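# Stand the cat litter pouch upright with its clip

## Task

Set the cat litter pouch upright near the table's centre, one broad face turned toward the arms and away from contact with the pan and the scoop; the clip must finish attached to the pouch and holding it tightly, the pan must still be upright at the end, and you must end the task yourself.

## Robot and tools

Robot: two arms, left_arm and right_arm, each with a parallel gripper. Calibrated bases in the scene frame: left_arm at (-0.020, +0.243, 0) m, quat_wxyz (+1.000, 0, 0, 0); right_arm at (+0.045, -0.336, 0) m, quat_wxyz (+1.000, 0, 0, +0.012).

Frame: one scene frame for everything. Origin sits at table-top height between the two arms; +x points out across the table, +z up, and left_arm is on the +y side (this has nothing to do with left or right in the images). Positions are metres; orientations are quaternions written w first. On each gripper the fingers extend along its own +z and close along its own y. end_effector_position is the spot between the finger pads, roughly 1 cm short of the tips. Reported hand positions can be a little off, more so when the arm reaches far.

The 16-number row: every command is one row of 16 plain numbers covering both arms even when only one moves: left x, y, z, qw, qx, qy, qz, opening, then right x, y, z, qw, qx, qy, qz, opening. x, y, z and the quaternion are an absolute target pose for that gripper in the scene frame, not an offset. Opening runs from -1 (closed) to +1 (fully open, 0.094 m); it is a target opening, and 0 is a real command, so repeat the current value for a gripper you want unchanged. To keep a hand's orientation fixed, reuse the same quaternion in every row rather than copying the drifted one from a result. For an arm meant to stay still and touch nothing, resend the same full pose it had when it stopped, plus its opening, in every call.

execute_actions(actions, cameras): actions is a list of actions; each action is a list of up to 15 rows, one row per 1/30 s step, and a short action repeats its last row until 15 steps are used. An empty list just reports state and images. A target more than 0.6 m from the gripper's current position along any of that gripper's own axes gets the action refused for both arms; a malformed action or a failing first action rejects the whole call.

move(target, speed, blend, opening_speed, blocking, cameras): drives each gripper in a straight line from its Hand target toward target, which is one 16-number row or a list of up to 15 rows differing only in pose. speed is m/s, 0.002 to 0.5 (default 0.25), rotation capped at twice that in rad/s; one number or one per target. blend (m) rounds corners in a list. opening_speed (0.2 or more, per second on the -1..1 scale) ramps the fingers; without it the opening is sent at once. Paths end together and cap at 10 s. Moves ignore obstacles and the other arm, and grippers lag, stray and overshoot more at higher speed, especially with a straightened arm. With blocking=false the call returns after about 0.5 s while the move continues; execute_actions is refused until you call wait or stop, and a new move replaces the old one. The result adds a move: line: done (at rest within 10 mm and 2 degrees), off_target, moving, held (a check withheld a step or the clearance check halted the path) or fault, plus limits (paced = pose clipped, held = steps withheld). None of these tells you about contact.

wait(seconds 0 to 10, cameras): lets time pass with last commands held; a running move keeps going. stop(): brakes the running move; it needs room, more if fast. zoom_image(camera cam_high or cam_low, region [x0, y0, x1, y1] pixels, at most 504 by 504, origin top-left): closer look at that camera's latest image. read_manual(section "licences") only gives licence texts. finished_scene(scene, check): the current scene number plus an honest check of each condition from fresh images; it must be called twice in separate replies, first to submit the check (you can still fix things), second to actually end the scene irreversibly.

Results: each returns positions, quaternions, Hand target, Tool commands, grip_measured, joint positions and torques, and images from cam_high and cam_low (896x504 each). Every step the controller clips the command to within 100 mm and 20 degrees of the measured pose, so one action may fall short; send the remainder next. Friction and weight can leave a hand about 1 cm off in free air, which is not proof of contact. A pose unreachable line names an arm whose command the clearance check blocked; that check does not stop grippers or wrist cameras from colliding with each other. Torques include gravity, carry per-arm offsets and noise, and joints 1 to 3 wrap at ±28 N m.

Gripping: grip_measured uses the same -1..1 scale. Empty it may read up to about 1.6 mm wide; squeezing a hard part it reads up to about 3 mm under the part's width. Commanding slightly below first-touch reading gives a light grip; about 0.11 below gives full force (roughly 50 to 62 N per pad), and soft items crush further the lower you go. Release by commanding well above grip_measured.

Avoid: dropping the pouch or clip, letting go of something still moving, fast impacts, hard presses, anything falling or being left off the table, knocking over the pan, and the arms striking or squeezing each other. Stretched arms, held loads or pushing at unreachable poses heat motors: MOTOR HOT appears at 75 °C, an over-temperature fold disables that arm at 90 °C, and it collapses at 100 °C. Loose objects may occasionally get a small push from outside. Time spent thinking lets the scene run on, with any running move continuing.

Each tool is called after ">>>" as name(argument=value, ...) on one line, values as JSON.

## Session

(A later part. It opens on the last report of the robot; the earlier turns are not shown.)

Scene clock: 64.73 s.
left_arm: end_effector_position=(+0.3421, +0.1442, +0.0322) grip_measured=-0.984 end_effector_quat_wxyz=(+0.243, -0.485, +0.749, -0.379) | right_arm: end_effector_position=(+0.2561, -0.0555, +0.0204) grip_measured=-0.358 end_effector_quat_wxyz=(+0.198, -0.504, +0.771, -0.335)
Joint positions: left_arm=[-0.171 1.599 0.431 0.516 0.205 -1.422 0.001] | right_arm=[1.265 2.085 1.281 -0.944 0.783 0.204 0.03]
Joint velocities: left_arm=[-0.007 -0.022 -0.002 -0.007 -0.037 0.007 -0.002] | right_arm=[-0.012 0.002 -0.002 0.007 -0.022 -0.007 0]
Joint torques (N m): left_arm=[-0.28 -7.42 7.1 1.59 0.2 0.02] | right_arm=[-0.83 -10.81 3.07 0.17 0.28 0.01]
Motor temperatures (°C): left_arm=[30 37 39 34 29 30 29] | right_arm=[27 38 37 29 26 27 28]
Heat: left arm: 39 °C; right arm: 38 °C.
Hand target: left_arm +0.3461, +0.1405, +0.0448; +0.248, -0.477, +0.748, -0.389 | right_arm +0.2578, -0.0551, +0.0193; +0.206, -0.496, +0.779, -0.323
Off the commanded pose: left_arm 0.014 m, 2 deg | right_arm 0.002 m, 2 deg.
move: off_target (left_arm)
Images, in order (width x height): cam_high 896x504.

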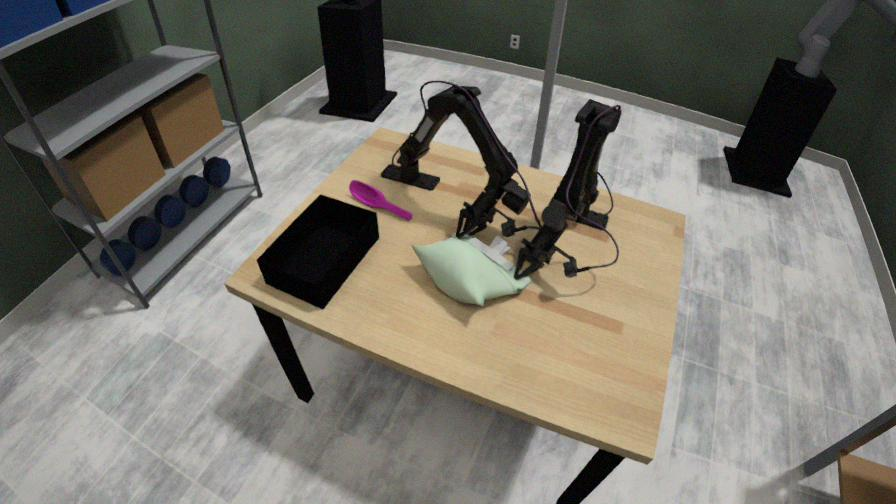

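>>> move(target=[0.346, 0.1405, 0.045, 0.248, -0.477, 0.748, -0.389, -1.0, 0.2575, -0.055, 0.021, -0.2054, 0.4964, -0.7792, 0.3228, -1.0], speed=0.04, opening_speed=0.6, cameras=["cam_high"])

>>> zoom_image(camera="cam_high", region=[440, 200, 510, 270])

Scene clock: 66.13 s.
left_arm: end_effector_position=(+0.3418, +0.1443, +0.0318) grip_measured=-0.984 end_effector_quat_wxyz=(+0.242, -0.486, +0.750, -0.379) | right_arm: end_effector_position=(+0.2550, -0.0532, +0.0184) grip_measured=-0.982 end_effector_quat_wxyz=(+0.197, -0.503, +0.775, -0.327)
Joint positions: left_arm=[-0.171 1.599 0.431 0.514 0.205 -1.422 0.001] | right_arm=[1.265 2.085 1.281 -0.933 0.77 0.204 0.001]
Joint velocities: left_arm=[0.007 -0.012 -0.017 -0.022 -0.037 -0.037 0.001] | right_arm=[-0.007 -0.017 -0.002 -0.037 -0.081 0.022 -0.002]
Joint torques (N m): left_arm=[-0.43 -7.58 7.04 1.59 0.16 0.04] | right_arm=[-0.8 -11.17 3.36 0.04 0.49 0]
Motor temperatures (°C): left_arm=[30 37 39 34 29 30 29] | right_arm=[27 38 37 29 26 27 28]
Heat: left arm: 39 °C; right arm: 38 °C.
Hand target: left_arm +0.3461, +0.1405, +0.0447; +0.248, -0.477, +0.748, -0.389 | right_arm +0.2576, -0.0549, +0.0211; +0.205, -0.496, +0.779, -0.323
Off the commanded pose: left_arm 0.014 m, 2 deg | right_arm 0.004 m, 1 deg.
move: off_target (left_arm)
Images, in order (width x height): cam_high 896x504.

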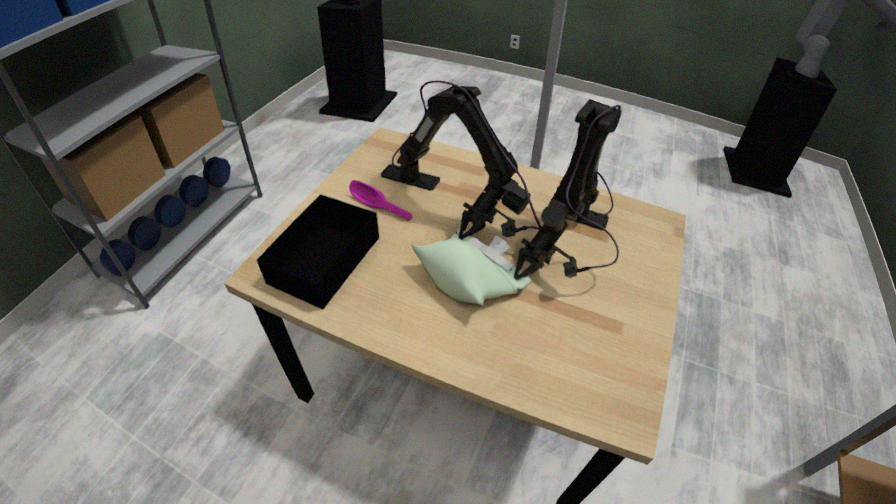

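Scaled by 7.200.

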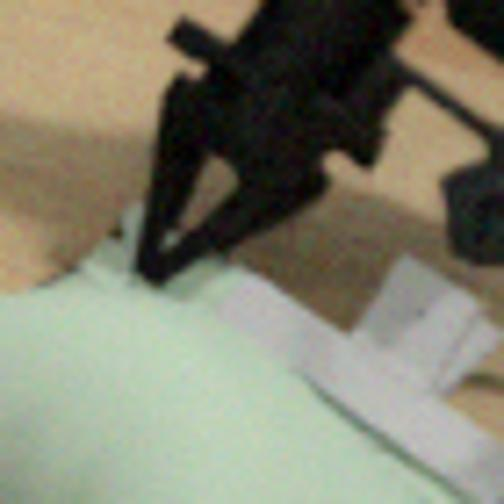

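>>> move(target=[0.345, 0.141, 0.085, 0.1389, -0.519, 0.8147, -0.2183, -1.0, 0.258, -0.056, 0.075, -0.1389, 0.519, -0.8147, 0.2183, -1.0], speed=0.06)

>>> zoom_image(camera="cam_high", region=[400, 170, 560, 320])

Scene clock: 70.97 s.
left_arm: end_effector_position=(+0.3413, +0.1421, +0.0763) grip_measured=-0.984 end_effector_quat_wxyz=(+0.139, -0.527, +0.810, -0.217) | right_arm: end_effector_position=(+0.2552, -0.0557, +0.0623) grip_measured=-0.982 end_effector_quat_wxyz=(+0.133, -0.525, +0.810, -0.224)
Joint positions: left_arm=[-0.227 1.562 0.955 -0.451 0.099 -1.406 0.001] | right_arm=[1.159 1.916 1.35 -1.046 0.526 0.042 0.001]
Joint velocities: left_arm=[0.007 -0.007 0.017 0.095 0.037 -0.007 0] | right_arm=[-0.012 0.002 -0.002 0.007 0.037 -0.066 0]
Joint torques (N m): left_arm=[-0.13 -6.04 10.1 0.99 0 0.13] | right_arm=[-1.13 -10.88 7.39 -0.2 0.27 -0.01]
Motor temperatures (°C): left_arm=[30 37 39 34 29 30 29] | right_arm=[27 40 37 29 26 27 28]
Heat: left arm: 39 °C; right arm: 40 °C.
Hand target: left_arm +0.3447, +0.1412, +0.0860; +0.141, -0.522, +0.812, -0.217 | right_arm +0.2582, -0.0555, +0.0761; +0.140, -0.520, +0.814, -0.218
Off the commanded pose: left_arm 0.009 m, 1 deg | right_arm 0.013 m, 1 deg.
move: off_target (right_arm)

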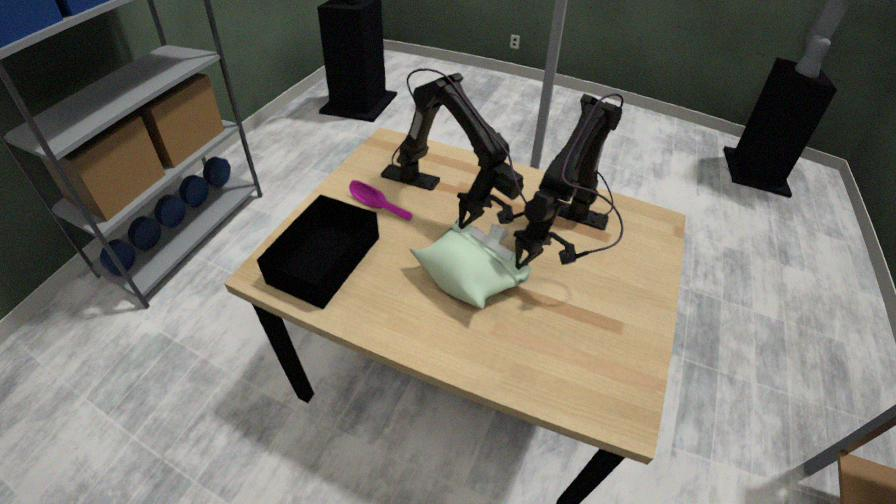

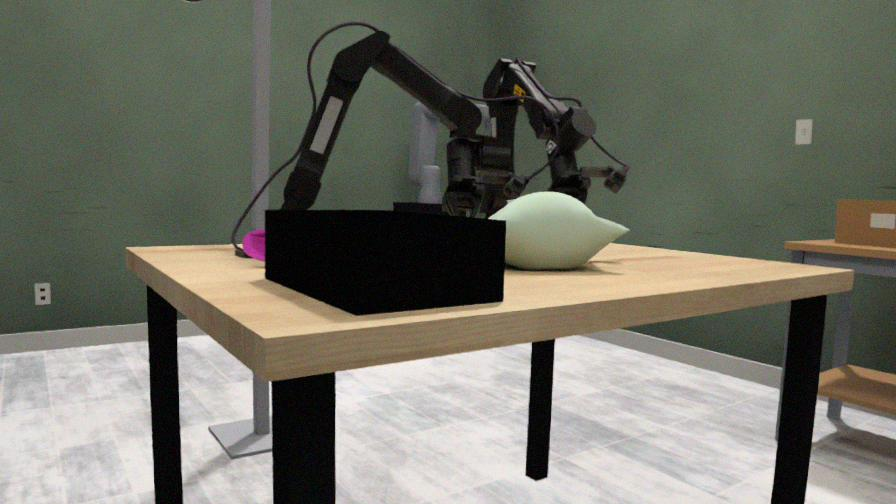

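Scaled by 3.150.

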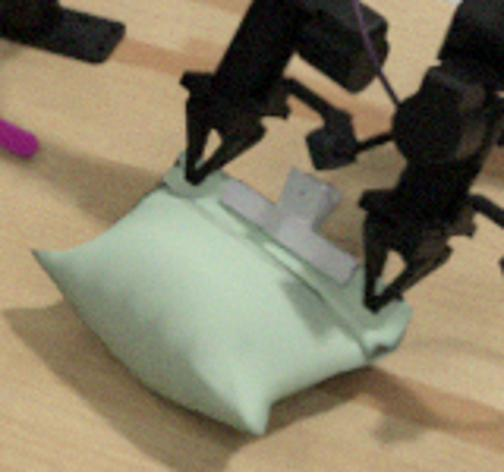

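>>> move(target=[0.346, 0.141, 0.135, 0.0701, -0.5327, 0.8362, -0.1101, -1.0, 0.259, -0.055, 0.138, -0.0701, 0.5327, -0.8362, 0.1101, -1.0], speed=0.06)

>>> zoom_image(camera="cam_high", region=[400, 150, 560, 320])

Scene clock: 73.90 s.
left_arm: end_effector_position=(+0.3478, +0.1421, +0.1270) grip_measured=-0.985 end_effector_quat_wxyz=(+0.073, -0.539, +0.831, -0.113) | right_arm: end_effector_position=(+0.2611, -0.0559, +0.1226) grip_measured=-0.982 end_effector_quat_wxyz=(+0.063, -0.534, +0.834, -0.124)
Joint positions: left_arm=[-0.248 1.737 1.447 -1.014 0.046 -1.405 0.001] | right_arm=[1.026 1.875 1.609 -1.308 0.28 -0.09 0.001]
Joint velocities: left_arm=[-0.002 0.002 -0.002 -0.066 -0.051 -0.007 0] | right_arm=[-0.007 0.012 0.017 -0.007 -0.037 -0.051 0]
Joint torques (N m): left_arm=[-0.35 -7.38 9.83 0.48 0.02 0.06] | right_arm=[-0.43 -10.71 8.49 -0.11 -0.11 -0.04]
Motor temperatures (°C): left_arm=[30 37 40 33 29 30 29] | right_arm=[27 41 37 29 26 27 29]
Heat: left arm: 40 °C; right arm: 41 °C.
Hand target: left_arm +0.3462, +0.1410, +0.1355; +0.072, -0.535, +0.835, -0.109 | right_arm +0.2594, -0.0553, +0.1387; +0.072, -0.533, +0.836, -0.111
Off the commanded pose: left_arm 0.008 m, 1 deg | right_arm 0.016 m, 2 deg.
move: off_target (right_arm)

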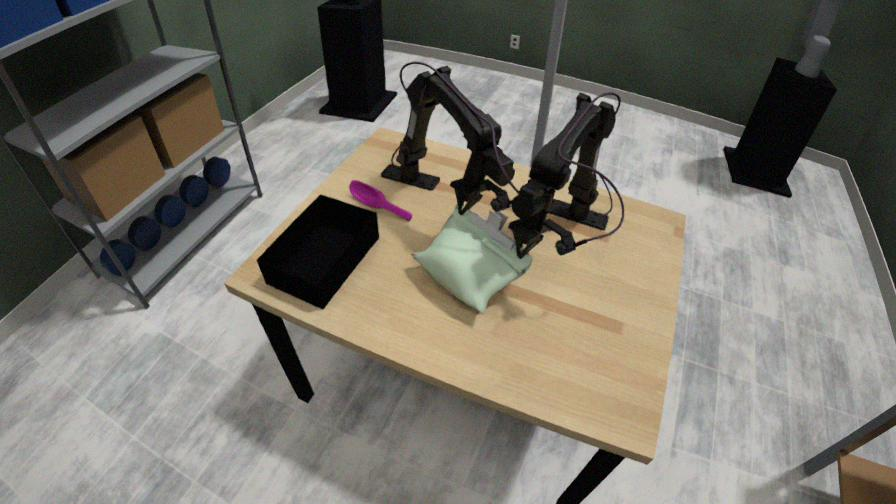

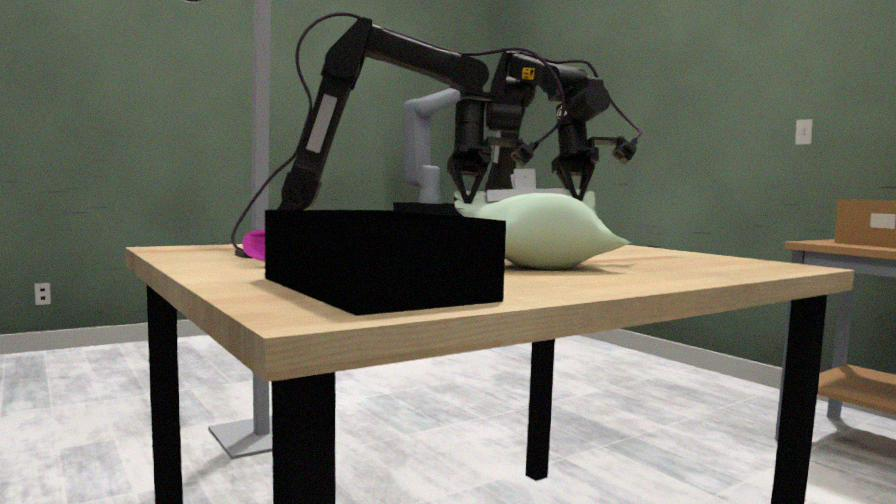

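Scaled by 2.965.

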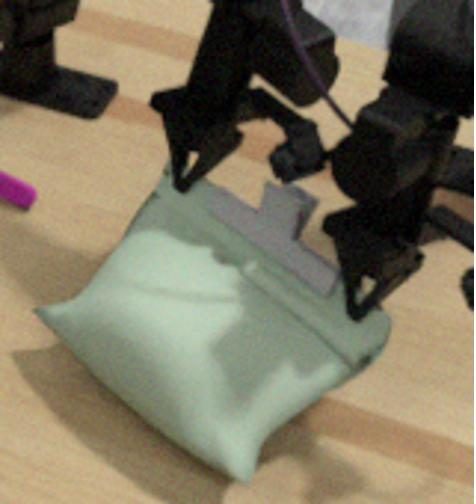

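>>> move(target=[0.344, 0.142, 0.190, 0.0, -0.5373, 0.8434, 0.0, -1.0, 0.257, -0.054, 0.196, 0.0, 0.5373, -0.8434, 0.0, -1.0], speed=0.06)

>>> zoom_image(camera="cam_high", region=[400, 140, 560, 320])

>>> zoom_image(camera="cam_low", region=[420, 80, 680, 300])

Scene clock: 76.73 s.
left_arm: end_effector_position=(+0.3485, +0.1398, +0.1780) grip_measured=-0.985 end_effector_quat_wxyz=(+0.013, -0.539, +0.842, -0.022) | right_arm: end_effector_position=(+0.2587, -0.0584, +0.1781) grip_measured=-0.983 end_effector_quat_wxyz=(+0.010, -0.537, +0.844, -0.012)
Joint positions: left_arm=[-0.27 1.985 2.009 -1.543 0.01 -1.408 0.001] | right_arm=[0.902 1.888 1.876 -1.549 0.029 -0.207 0.001]
Joint velocities: left_arm=[0.007 0.012 -0.002 -0.007 -0.022 -0.051 0] | right_arm=[0.002 0.012 -0.012 0.007 0.037 -0.022 0.001]
Joint torques (N m): left_arm=[-0.39 -9.89 9.33 0.05 -0.16 -0.02] | right_arm=[-0.55 -10.84 8.96 0.06 -0.27 -0.07]
Motor temperatures (°C): left_arm=[30 37 40 33 29 30 29] | right_arm=[27 41 38 29 26 27 29]
Heat: left arm: 40 °C; right arm: 41 °C.
Hand target: left_arm +0.3444, +0.1421, +0.1901; +0.020, -0.539, +0.842, -0.019 | right_arm +0.2572, -0.0547, +0.1964; +0.030, -0.538, +0.842, +0.009
Off the commanded pose: left_arm 0.013 m, 3 deg | right_arm 0.018 m, 2 deg.
joint sent to its limit (left arm) — joint 4 (wrist pitch), lower limit. The joint targets are off in orientation, not in position.
joint sent to its limit (right arm) — joint 4 (wrist pitch), lower limit. The joint targets are off in orientation, not in position.
move: off_target (left_arm, right_arm)

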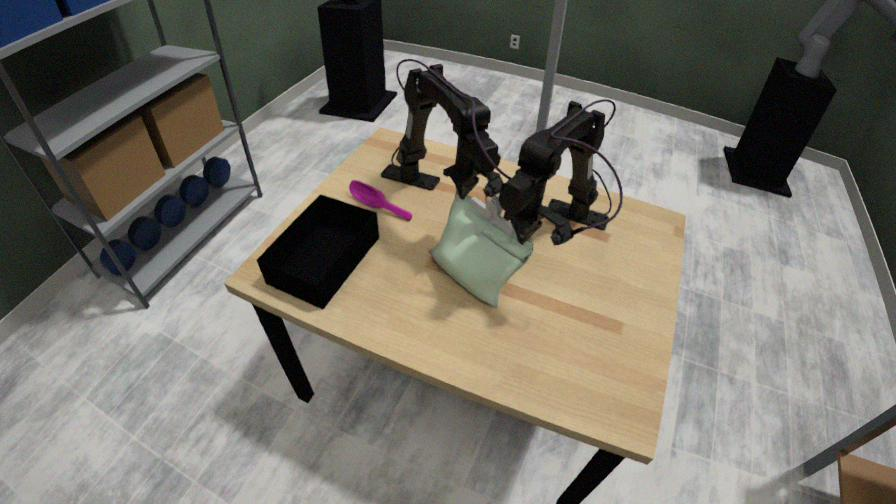

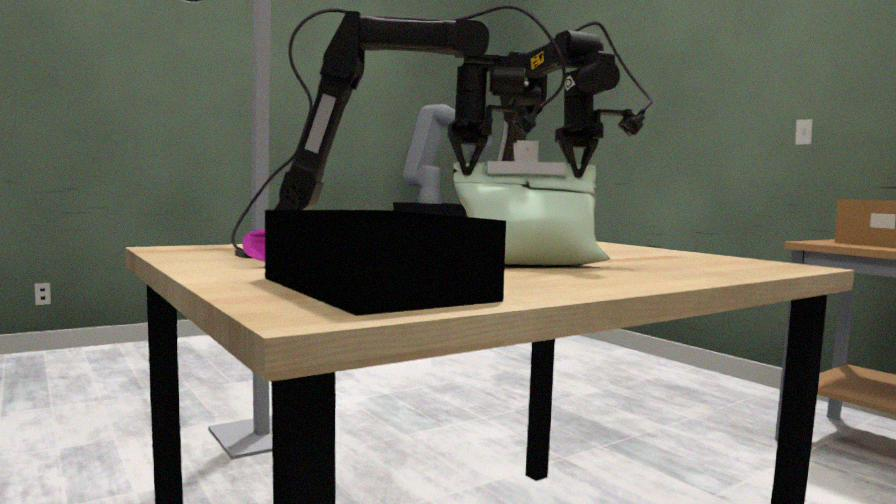

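Scaled by 2.800.

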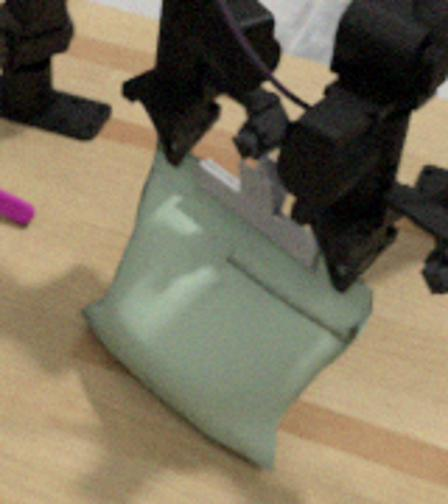

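Scaled by 1.938.

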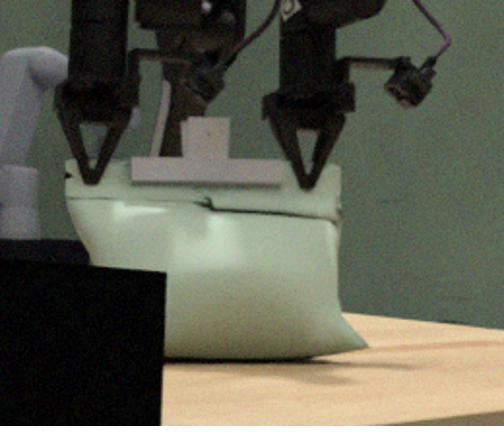

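>>> move(target=[0.275, 0.105, 0.205, 0.0182, -0.6945, 0.7191, -0.0188, -1.0, 0.275, -0.110, 0.210, -0.0182, 0.6945, -0.7191, 0.0188, -1.0], speed=0.07)

>>> zoom_image(camera="cam_high", region=[400, 120, 560, 300])

>>> zoom_image(camera="cam_low", region=[400, 80, 680, 300])

Scene clock: 80.87 s.
left_arm: end_effector_position=(+0.2857, +0.1064, +0.1921) grip_measured=-0.985 end_effector_quat_wxyz=(-0.018, +0.697, -0.717, +0.009) | right_arm: end_effector_position=(+0.2782, -0.1102, +0.1966) grip_measured=-0.983 end_effector_quat_wxyz=(-0.016, +0.694, -0.719, +0.028)
Joint positions: left_arm=[-0.437 1.815 1.838 -1.565 -0.028 -1.98 0.001] | right_arm=[0.773 1.777 1.808 -1.572 0.058 -0.739 0.001]
Joint velocities: left_arm=[0.012 0.007 0.007 -0.007 0.037 -0.066 -0.001] | right_arm=[0.007 0.002 -0.017 -0.051 -0.081 -0.007 0]
Joint torques (N m): left_arm=[-1.18 -11.08 5.94 0.26 0 -0.06] | right_arm=[-0.23 -11.51 5.23 0.31 -0.18 -0.1]
Motor temperatures (°C): left_arm=[30 39 40 33 29 30 29] | right_arm=[27 42 37 29 26 27 29]
Heat: left arm: 40 °C; right arm: 42 °C.
Hand target: left_arm +0.2751, +0.1062, +0.2047; -0.020, +0.694, -0.719, +0.018 | right_arm +0.2751, -0.1104, +0.2095; -0.042, +0.695, -0.718, +0.020
Off the commanded pose: left_arm 0.017 m, 1 deg | right_arm 0.014 m, 1 deg.
joint read past its limit (right arm) — joint 4 (wrist pitch), lower limit.
joint sent to its limit (left arm) — joint 4 (wrist pitch), lower limit. The joint targets still meet the commanded pose.
joint sent to its limit (right arm) — joint 4 (wrist pitch), lower limit. The joint targets are off in orientation, not in position.
move: off_target (left_arm, right_arm)

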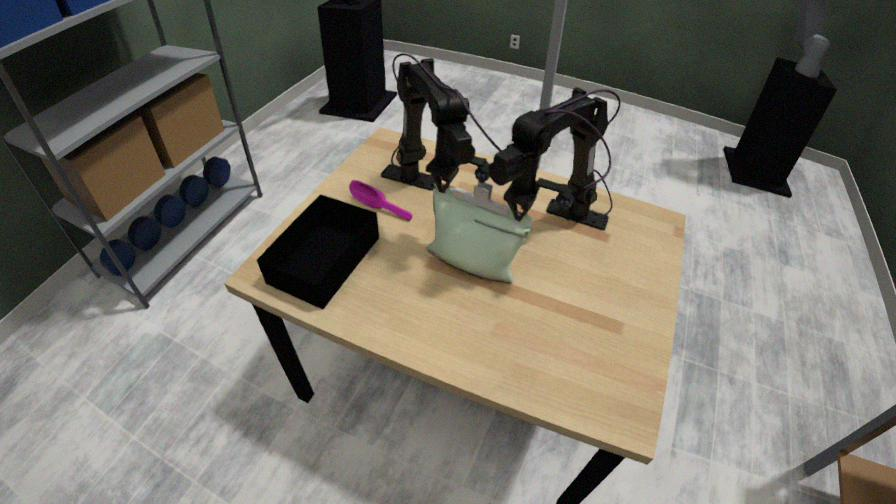

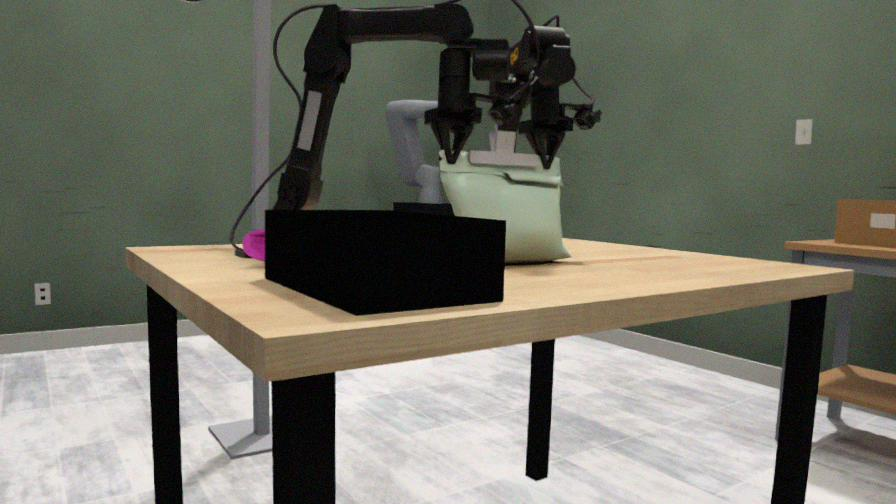

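Scaled by 2.800.

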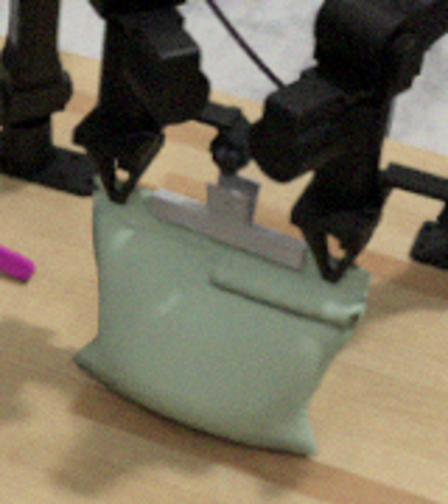

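Scaled by 1.800.

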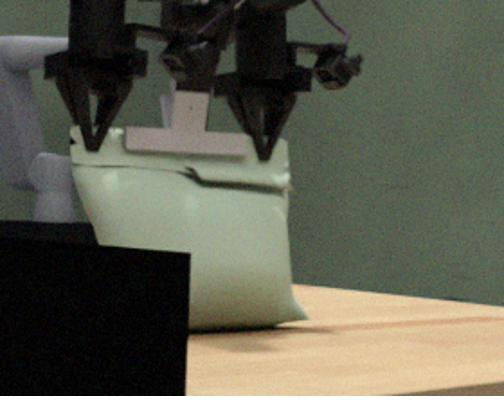

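>>> execute_actions(actions=[])

Scene clock: 81.53 s.
left_arm: end_effector_position=(+0.2857, +0.1064, +0.1921) grip_measured=-0.985 end_effector_quat_wxyz=(-0.018, +0.697, -0.717, +0.009) | right_arm: end_effector_position=(+0.2782, -0.1102, +0.1966) grip_measured=-0.983 end_effector_quat_wxyz=(-0.016, +0.694, -0.719, +0.028)
Joint positions: left_arm=[-0.437 1.815 1.838 -1.565 -0.028 -1.98 0.001] | right_arm=[0.773 1.777 1.808 -1.572 0.058 -0.74 0.001]
Joint velocities: left_arm=[-0.002 -0.017 0.007 0.007 -0.022 0.051 0] | right_arm=[0.002 -0.002 -0.017 -0.081 0.022 -0.022 0]
Joint torques (N m): left_arm=[-1.05 -11.23 5.75 0.24 0 -0.04] | right_arm=[-0.35 -11.48 5.24 0.28 -0.19 -0.09]
Motor temperatures (°C): left_arm=[30 39 40 33 29 30 29] | right_arm=[27 43 37 29 26 27 29]
Heat: left arm: 40 °C; right arm: 43 °C.
Hand target: left_arm +0.2751, +0.1062, +0.2047; -0.020, +0.694, -0.719, +0.018 | right_arm +0.2751, -0.1104, +0.2095; -0.042, +0.695, -0.718, +0.020
Tool commands: left_gripper/opening=-1.0 right_gripper/opening=-1.0
Off the commanded pose: left_arm 0.017 m, 1 deg | right_arm 0.014 m, 1 deg.
joint read past its limit (right arm) — joint 4 (wrist pitch), lower limit.

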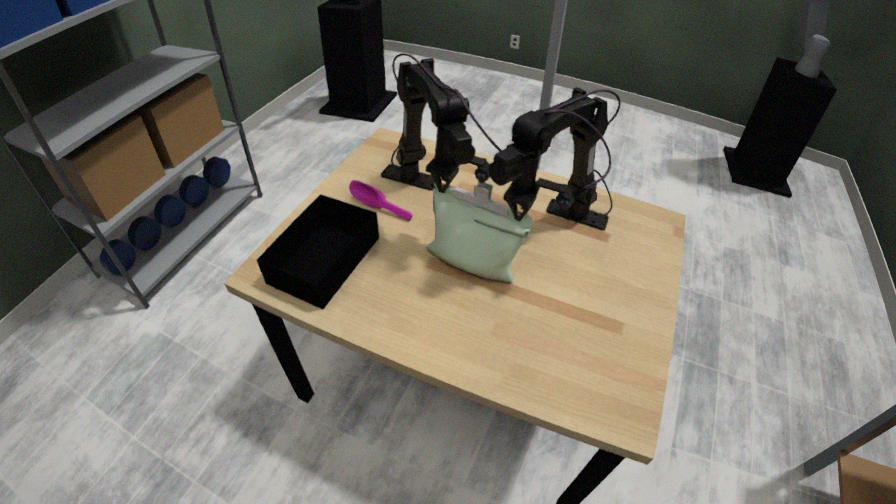

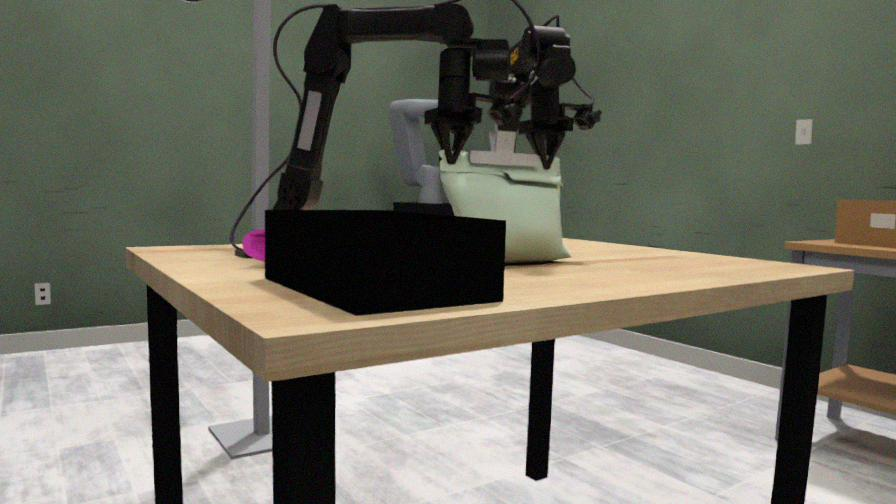

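>>> zoom_image(camera="cam_high", region=[380, 130, 600, 310])

>>> zoom_image(camera="cam_low", region=[380, 80, 640, 290])

Scaled by 2.291.

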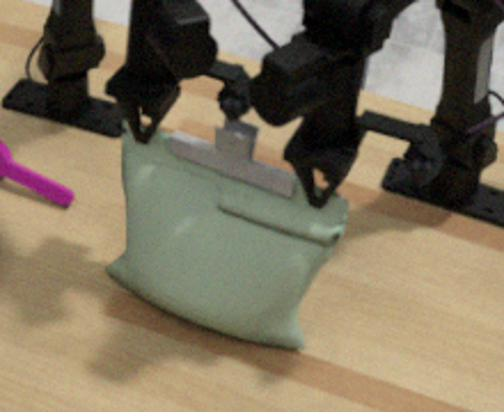

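Scaled by 1.938.

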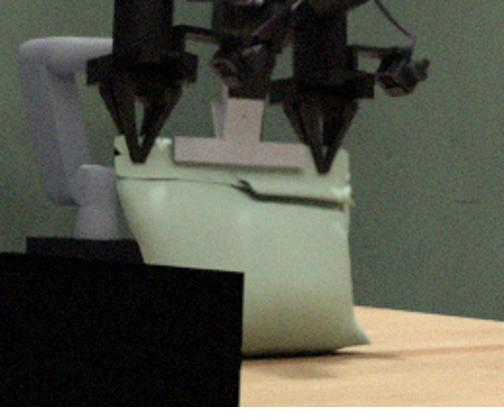

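>>> move(target=[0.278, 0.105, 0.234, 0.0847, -0.6895, 0.7139, -0.0877, -1.0, 0.278, -0.110, 0.236, -0.0847, 0.6895, -0.7139, 0.0877, -1.0], speed=0.04)

Scene clock: 86.43 s.
left_arm: end_effector_position=(+0.2752, +0.1067, +0.2132) grip_measured=-0.985 end_effector_quat_wxyz=(-0.061, +0.692, -0.718, +0.047) | right_arm: end_effector_position=(+0.2747, -0.1116, +0.2142) grip_measured=-0.983 end_effector_quat_wxyz=(-0.048, +0.695, -0.713, +0.079)
Joint positions: left_arm=[-0.481 1.697 1.773 -1.519 -0.085 -2.01 0.001] | right_arm=[0.838 1.726 1.808 -1.572 0.166 -0.691 0.001]
Joint velocities: left_arm=[-0.002 0.002 0.002 0.037 0.051 0.022 0] | right_arm=[-0.017 -0.007 -0.007 0.007 -0.022 0.007 0.001]
Joint torques (N m): left_arm=[-0.75 -11.07 6.93 1.04 -0.3 -0.04] | right_arm=[0.76 -10.76 8.01 0.43 0.32 0.08]
Motor temperatures (°C): left_arm=[30 41 39 32 29 30 29] | right_arm=[27 44 37 29 26 27 29]
Heat: left arm: 41 °C; right arm: 44 °C.
Hand target: left_arm +0.2779, +0.1053, +0.2333; -0.083, +0.689, -0.715, +0.088 | right_arm +0.2771, -0.1105, +0.2355; -0.089, +0.690, -0.713, +0.086
Off the commanded pose: left_arm 0.021 m, 5 deg | right_arm 0.022 m, 4 deg.
joint read past its limit (right arm) — joint 4 (wrist pitch), lower limit.
joint sent to its limit (right arm) — joint 4 (wrist pitch), lower limit. The joint targets still meet the commanded pose.
move: off_target (left_arm, right_arm)

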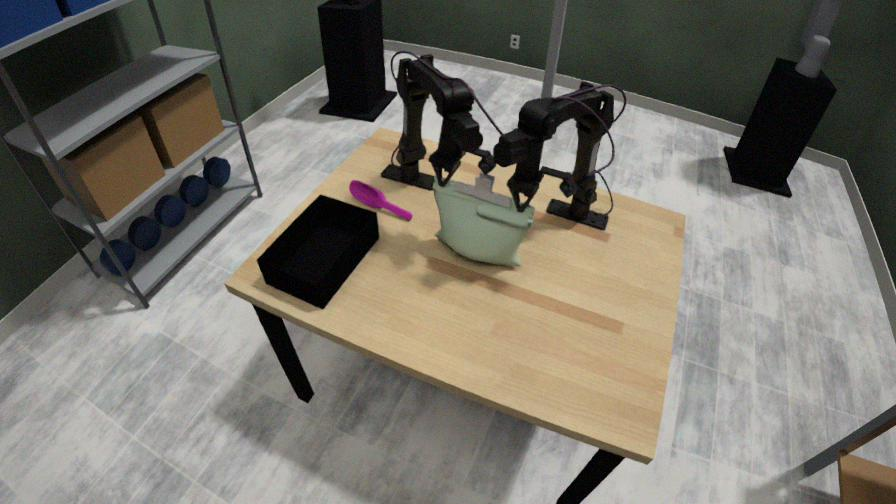

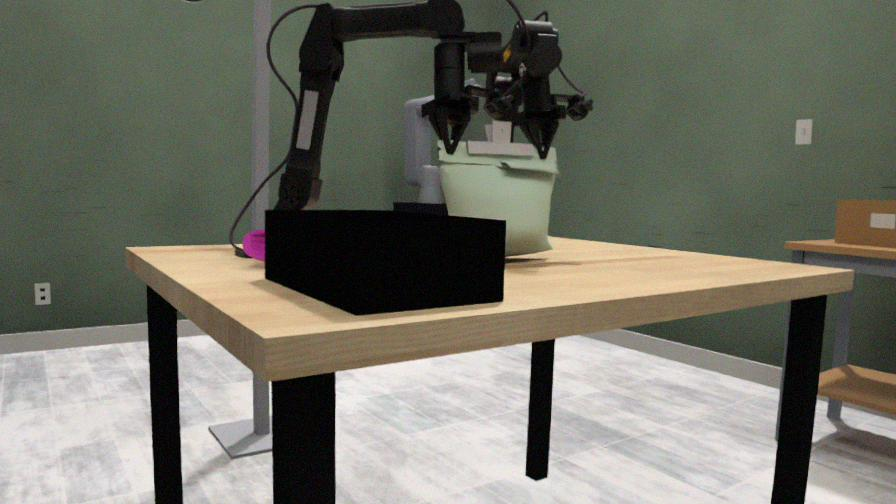

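>>> zoom_image(camera="cam_high", region=[390, 140, 590, 290])

>>> zoom_image(camera="cam_low", region=[390, 80, 620, 280])

Scaled by 2.520.

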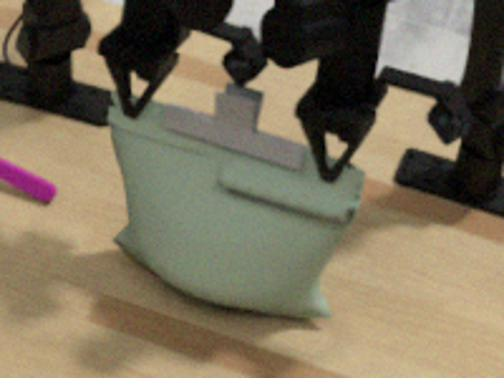

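Scaled by 2.191.

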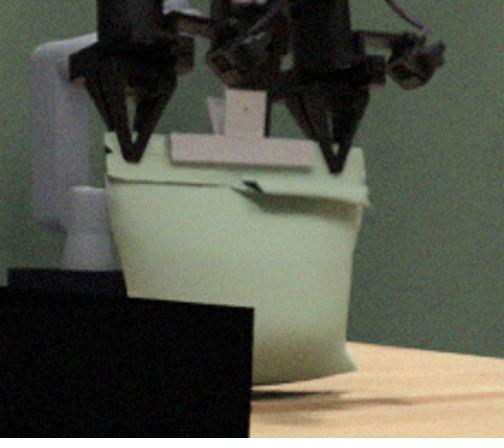

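>>> move(target=[0.278, 0.105, 0.206, 0.0182, -0.6945, 0.7191, -0.0188, -1.0, 0.278, -0.110, 0.206, -0.0182, 0.6945, -0.7191, 0.0188, -1.0], speed=0.03)

>>> zoom_image(camera="cam_high", region=[390, 140, 590, 290])

>>> zoom_image(camera="cam_low", region=[390, 80, 620, 280])

Scene clock: 90.50 s.
left_arm: end_effector_position=(+0.2742, +0.1044, +0.1986) grip_measured=-0.985 end_effector_quat_wxyz=(-0.016, +0.695, -0.718, +0.015) | right_arm: end_effector_position=(+0.2770, -0.1140, +0.2058) grip_measured=-0.983 end_effector_quat_wxyz=(-0.029, +0.695, -0.718, +0.030)
Joint positions: left_arm=[-0.453 1.772 1.811 -1.571 -0.019 -1.991 0.001] | right_arm=[0.77 1.747 1.808 -1.576 0.061 -0.746 0.001]
Joint velocities: left_arm=[0.002 -0.012 -0.012 -0.081 0.037 -0.051 0] | right_arm=[-0.017 0.002 -0.022 -0.022 -0.022 -0.051 -0.001]
Joint torques (N m): left_arm=[0.47 -6.87 9.42 0.29 -0.04 0.05] | right_arm=[-0.76 -7.32 5.78 0.43 -0.22 -0.1]
Motor temperatures (°C): left_arm=[30 40 39 32 29 30 29] | right_arm=[27 43 37 29 26 27 29]
Heat: left arm: 40 °C; right arm: 43 °C.
Hand target: left_arm +0.2777, +0.1049, +0.2062; -0.020, +0.695, -0.719, +0.022 | right_arm +0.2784, -0.1102, +0.2060; -0.036, +0.694, -0.718, +0.019
Off the commanded pose: left_arm 0.008 m, 1 deg | right_arm 0.004 m, 2 deg.
joint read past its limit (right arm) — joint 4 (wrist pitch), lower limit.
joint sent to its limit (left arm) — joint 4 (wrist pitch), lower limit. The joint targets still meet the commanded pose.
joint sent to its limit (right arm) — joint 4 (wrist pitch), lower limit. The joint targets still meet the commanded pose.
move: done

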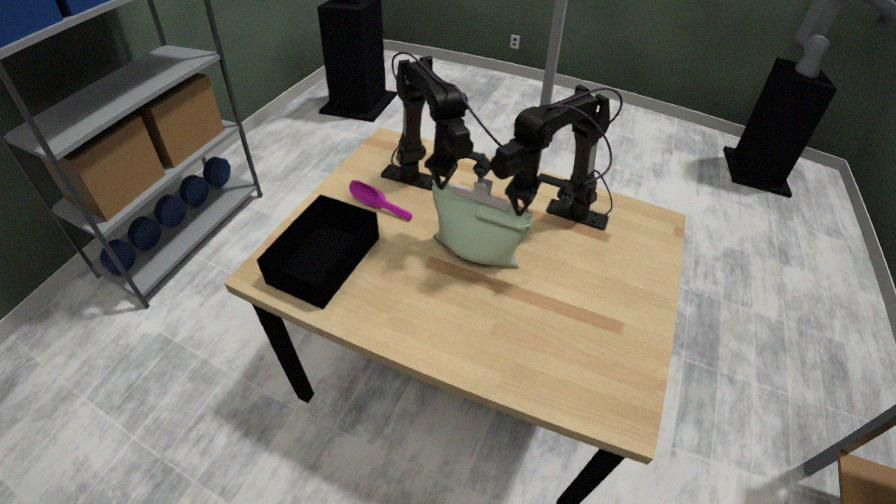

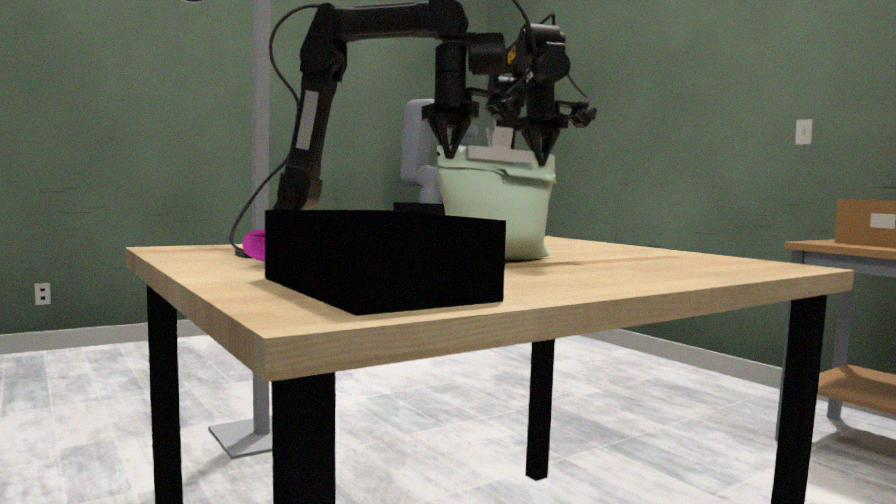

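Scaled by 2.520.

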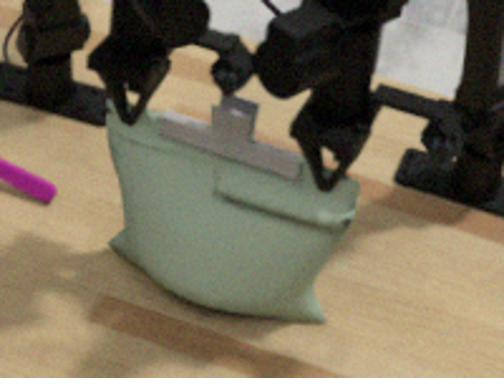

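Scaled by 2.191.

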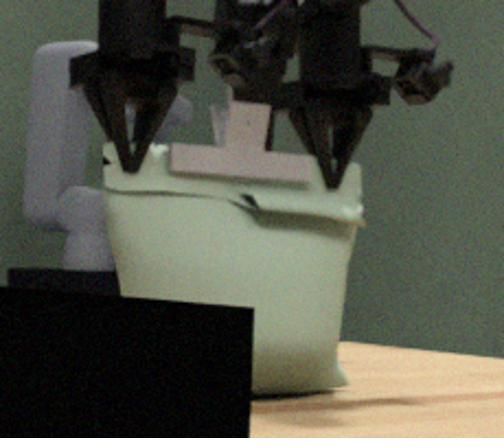

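>>> move(target=[0.286, 0.105, 0.190, 0.0182, -0.6945, 0.7191, -0.0188, -1.0, 0.284, -0.110, 0.188, -0.0182, 0.6945, -0.7191, 0.0188, -1.0], speed=0.03)

>>> zoom_image(camera="cam_high", region=[390, 140, 590, 290])

>>> zoom_image(camera="cam_low", region=[390, 80, 620, 280])

Scene clock: 91.77 s.
left_arm: end_effector_position=(+0.2807, +0.1044, +0.1933) grip_measured=-0.985 end_effector_quat_wxyz=(-0.015, +0.695, -0.719, +0.016) | right_arm: end_effector_position=(+0.2810, -0.1161, +0.1962) grip_measured=-0.983 end_effector_quat_wxyz=(-0.017, +0.694, -0.720, +0.029)
Joint positions: left_arm=[-0.443 1.79 1.811 -1.552 -0.016 -1.979 0.001] | right_arm=[0.755 1.766 1.793 -1.565 0.058 -0.757 0.001]
Joint velocities: left_arm=[0.007 0.007 -0.007 0.022 -0.022 0.007 0] | right_arm=[0.012 0.002 0.007 -0.037 -0.081 -0.022 0]
Joint torques (N m): left_arm=[0.53 -6.9 5.49 0.72 -0.06 0.03] | right_arm=[-0.62 -6.57 4.71 0.52 -0.22 -0.11]
Motor temperatures (°C): left_arm=[30 40 39 32 29 30 29] | right_arm=[27 43 36 29 26 27 29]
Heat: left arm: 40 °C; right arm: 43 °C.
Hand target: left_arm +0.2859, +0.1050, +0.1899; -0.018, +0.695, -0.719, +0.019 | right_arm +0.2841, -0.1103, +0.1881; -0.018, +0.694, -0.719, +0.019
Off the commanded pose: left_arm 0.006 m, 1 deg | right_arm 0.011 m, 1 deg.
joint read past its limit (right arm) — joint 4 (wrist pitch), lower limit.
move: off_target (right_arm)

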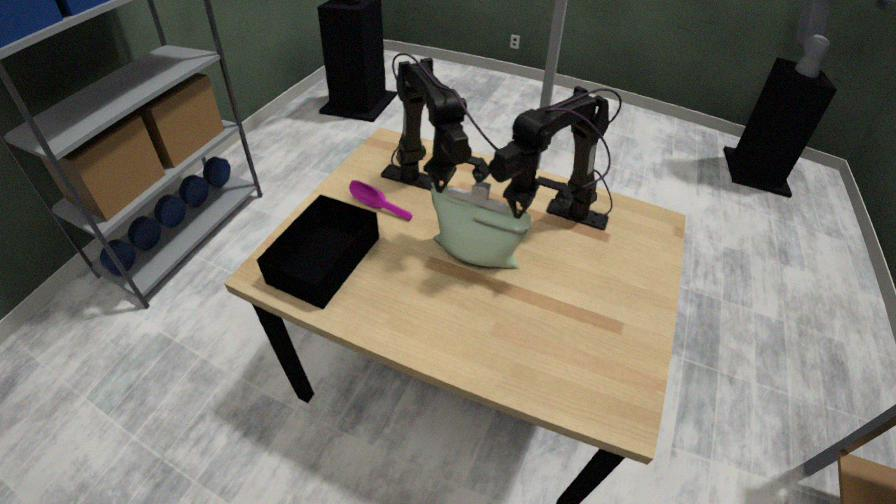

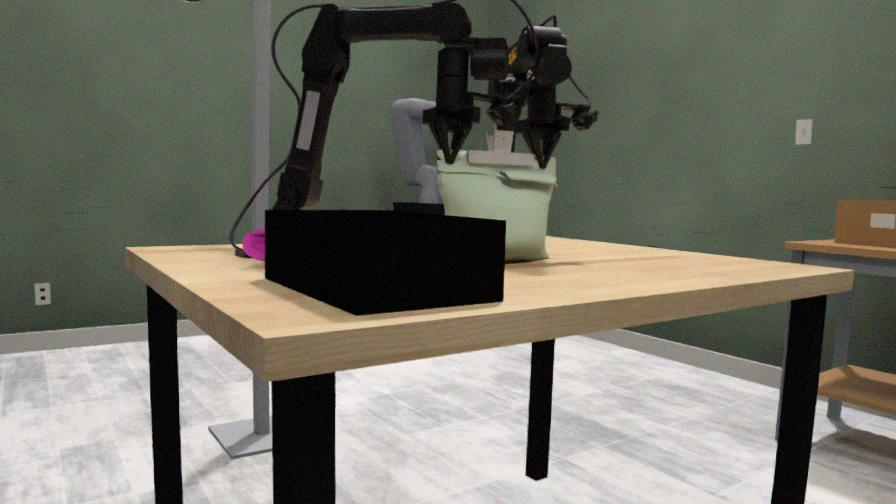

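Scaled by 2.520.

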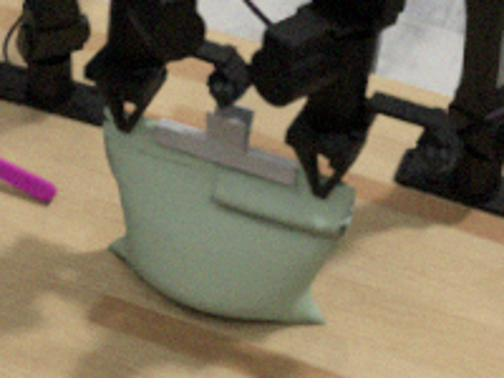

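Scaled by 2.191.

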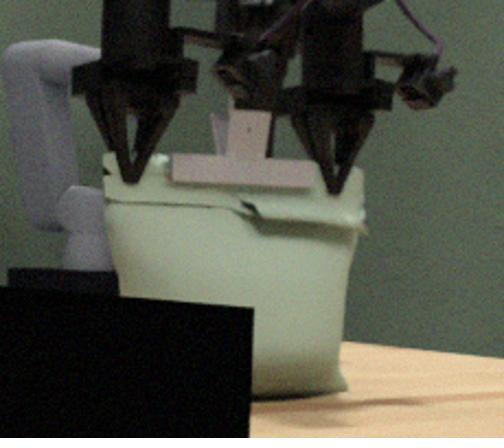

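>>> move(target=[0.286, 0.105, 0.178, 0.0182, -0.6945, 0.7191, -0.0188, -1.0, 0.284, -0.110, 0.174, -0.0182, 0.6945, -0.7191, 0.0188, -1.0], speed=0.03)

>>> zoom_image(camera="cam_high", region=[390, 140, 590, 290])

>>> zoom_image(camera="cam_low", region=[390, 80, 620, 280])

Scene clock: 92.83 s.
left_arm: end_effector_position=(+0.2870, +0.1033, +0.1798) grip_measured=-0.985 end_effector_quat_wxyz=(-0.019, +0.695, -0.718, +0.021) | right_arm: end_effector_position=(+0.2793, -0.1147, +0.1799) grip_measured=-0.983 end_effector_quat_wxyz=(-0.008, +0.694, -0.719, +0.023)
Joint positions: left_arm=[-0.44 1.79 1.756 -1.485 -0.02 -1.977 0.001] | right_arm=[0.755 1.766 1.727 -1.516 0.045 -0.757 0.001]
Joint velocities: left_arm=[-0.022 0.007 -0.022 -0.022 -0.066 0.081 0] | right_arm=[0.002 -0.002 0.017 0.022 -0.022 0.022 0]
Joint torques (N m): left_arm=[0.5 -7.82 5.08 0.6 -0.02 0.04] | right_arm=[-0.35 -7.34 4.3 0.59 -0.1 -0.04]
Motor temperatures (°C): left_arm=[30 40 39 32 29 30 29] | right_arm=[27 43 36 29 26 27 29]
Heat: left arm: 40 °C; right arm: 43 °C.
Hand target: left_arm +0.2858, +0.1050, +0.1779; -0.018, +0.695, -0.719, +0.019 | right_arm +0.2840, -0.1102, +0.1742; -0.018, +0.694, -0.719, +0.019
Off the commanded pose: left_arm 0.003 m, 0 deg | right_arm 0.009 m, 1 deg.
move: done

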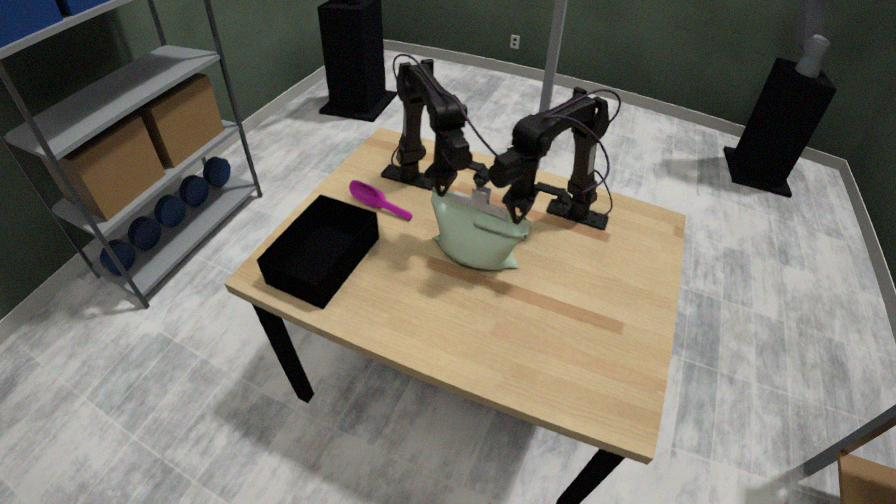

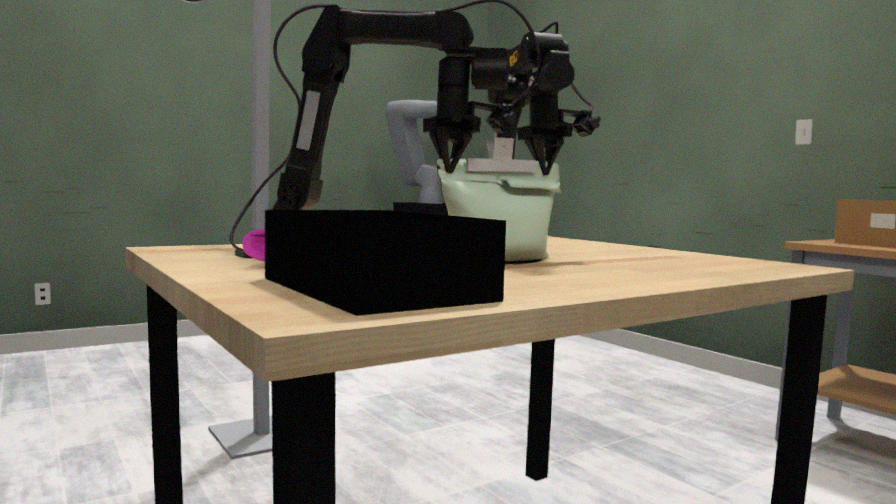

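Scaled by 2.520.

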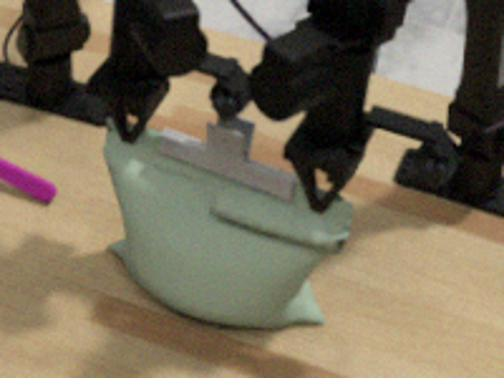

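Scaled by 2.191.

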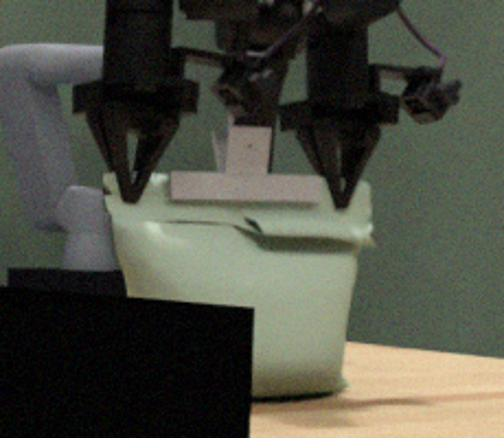

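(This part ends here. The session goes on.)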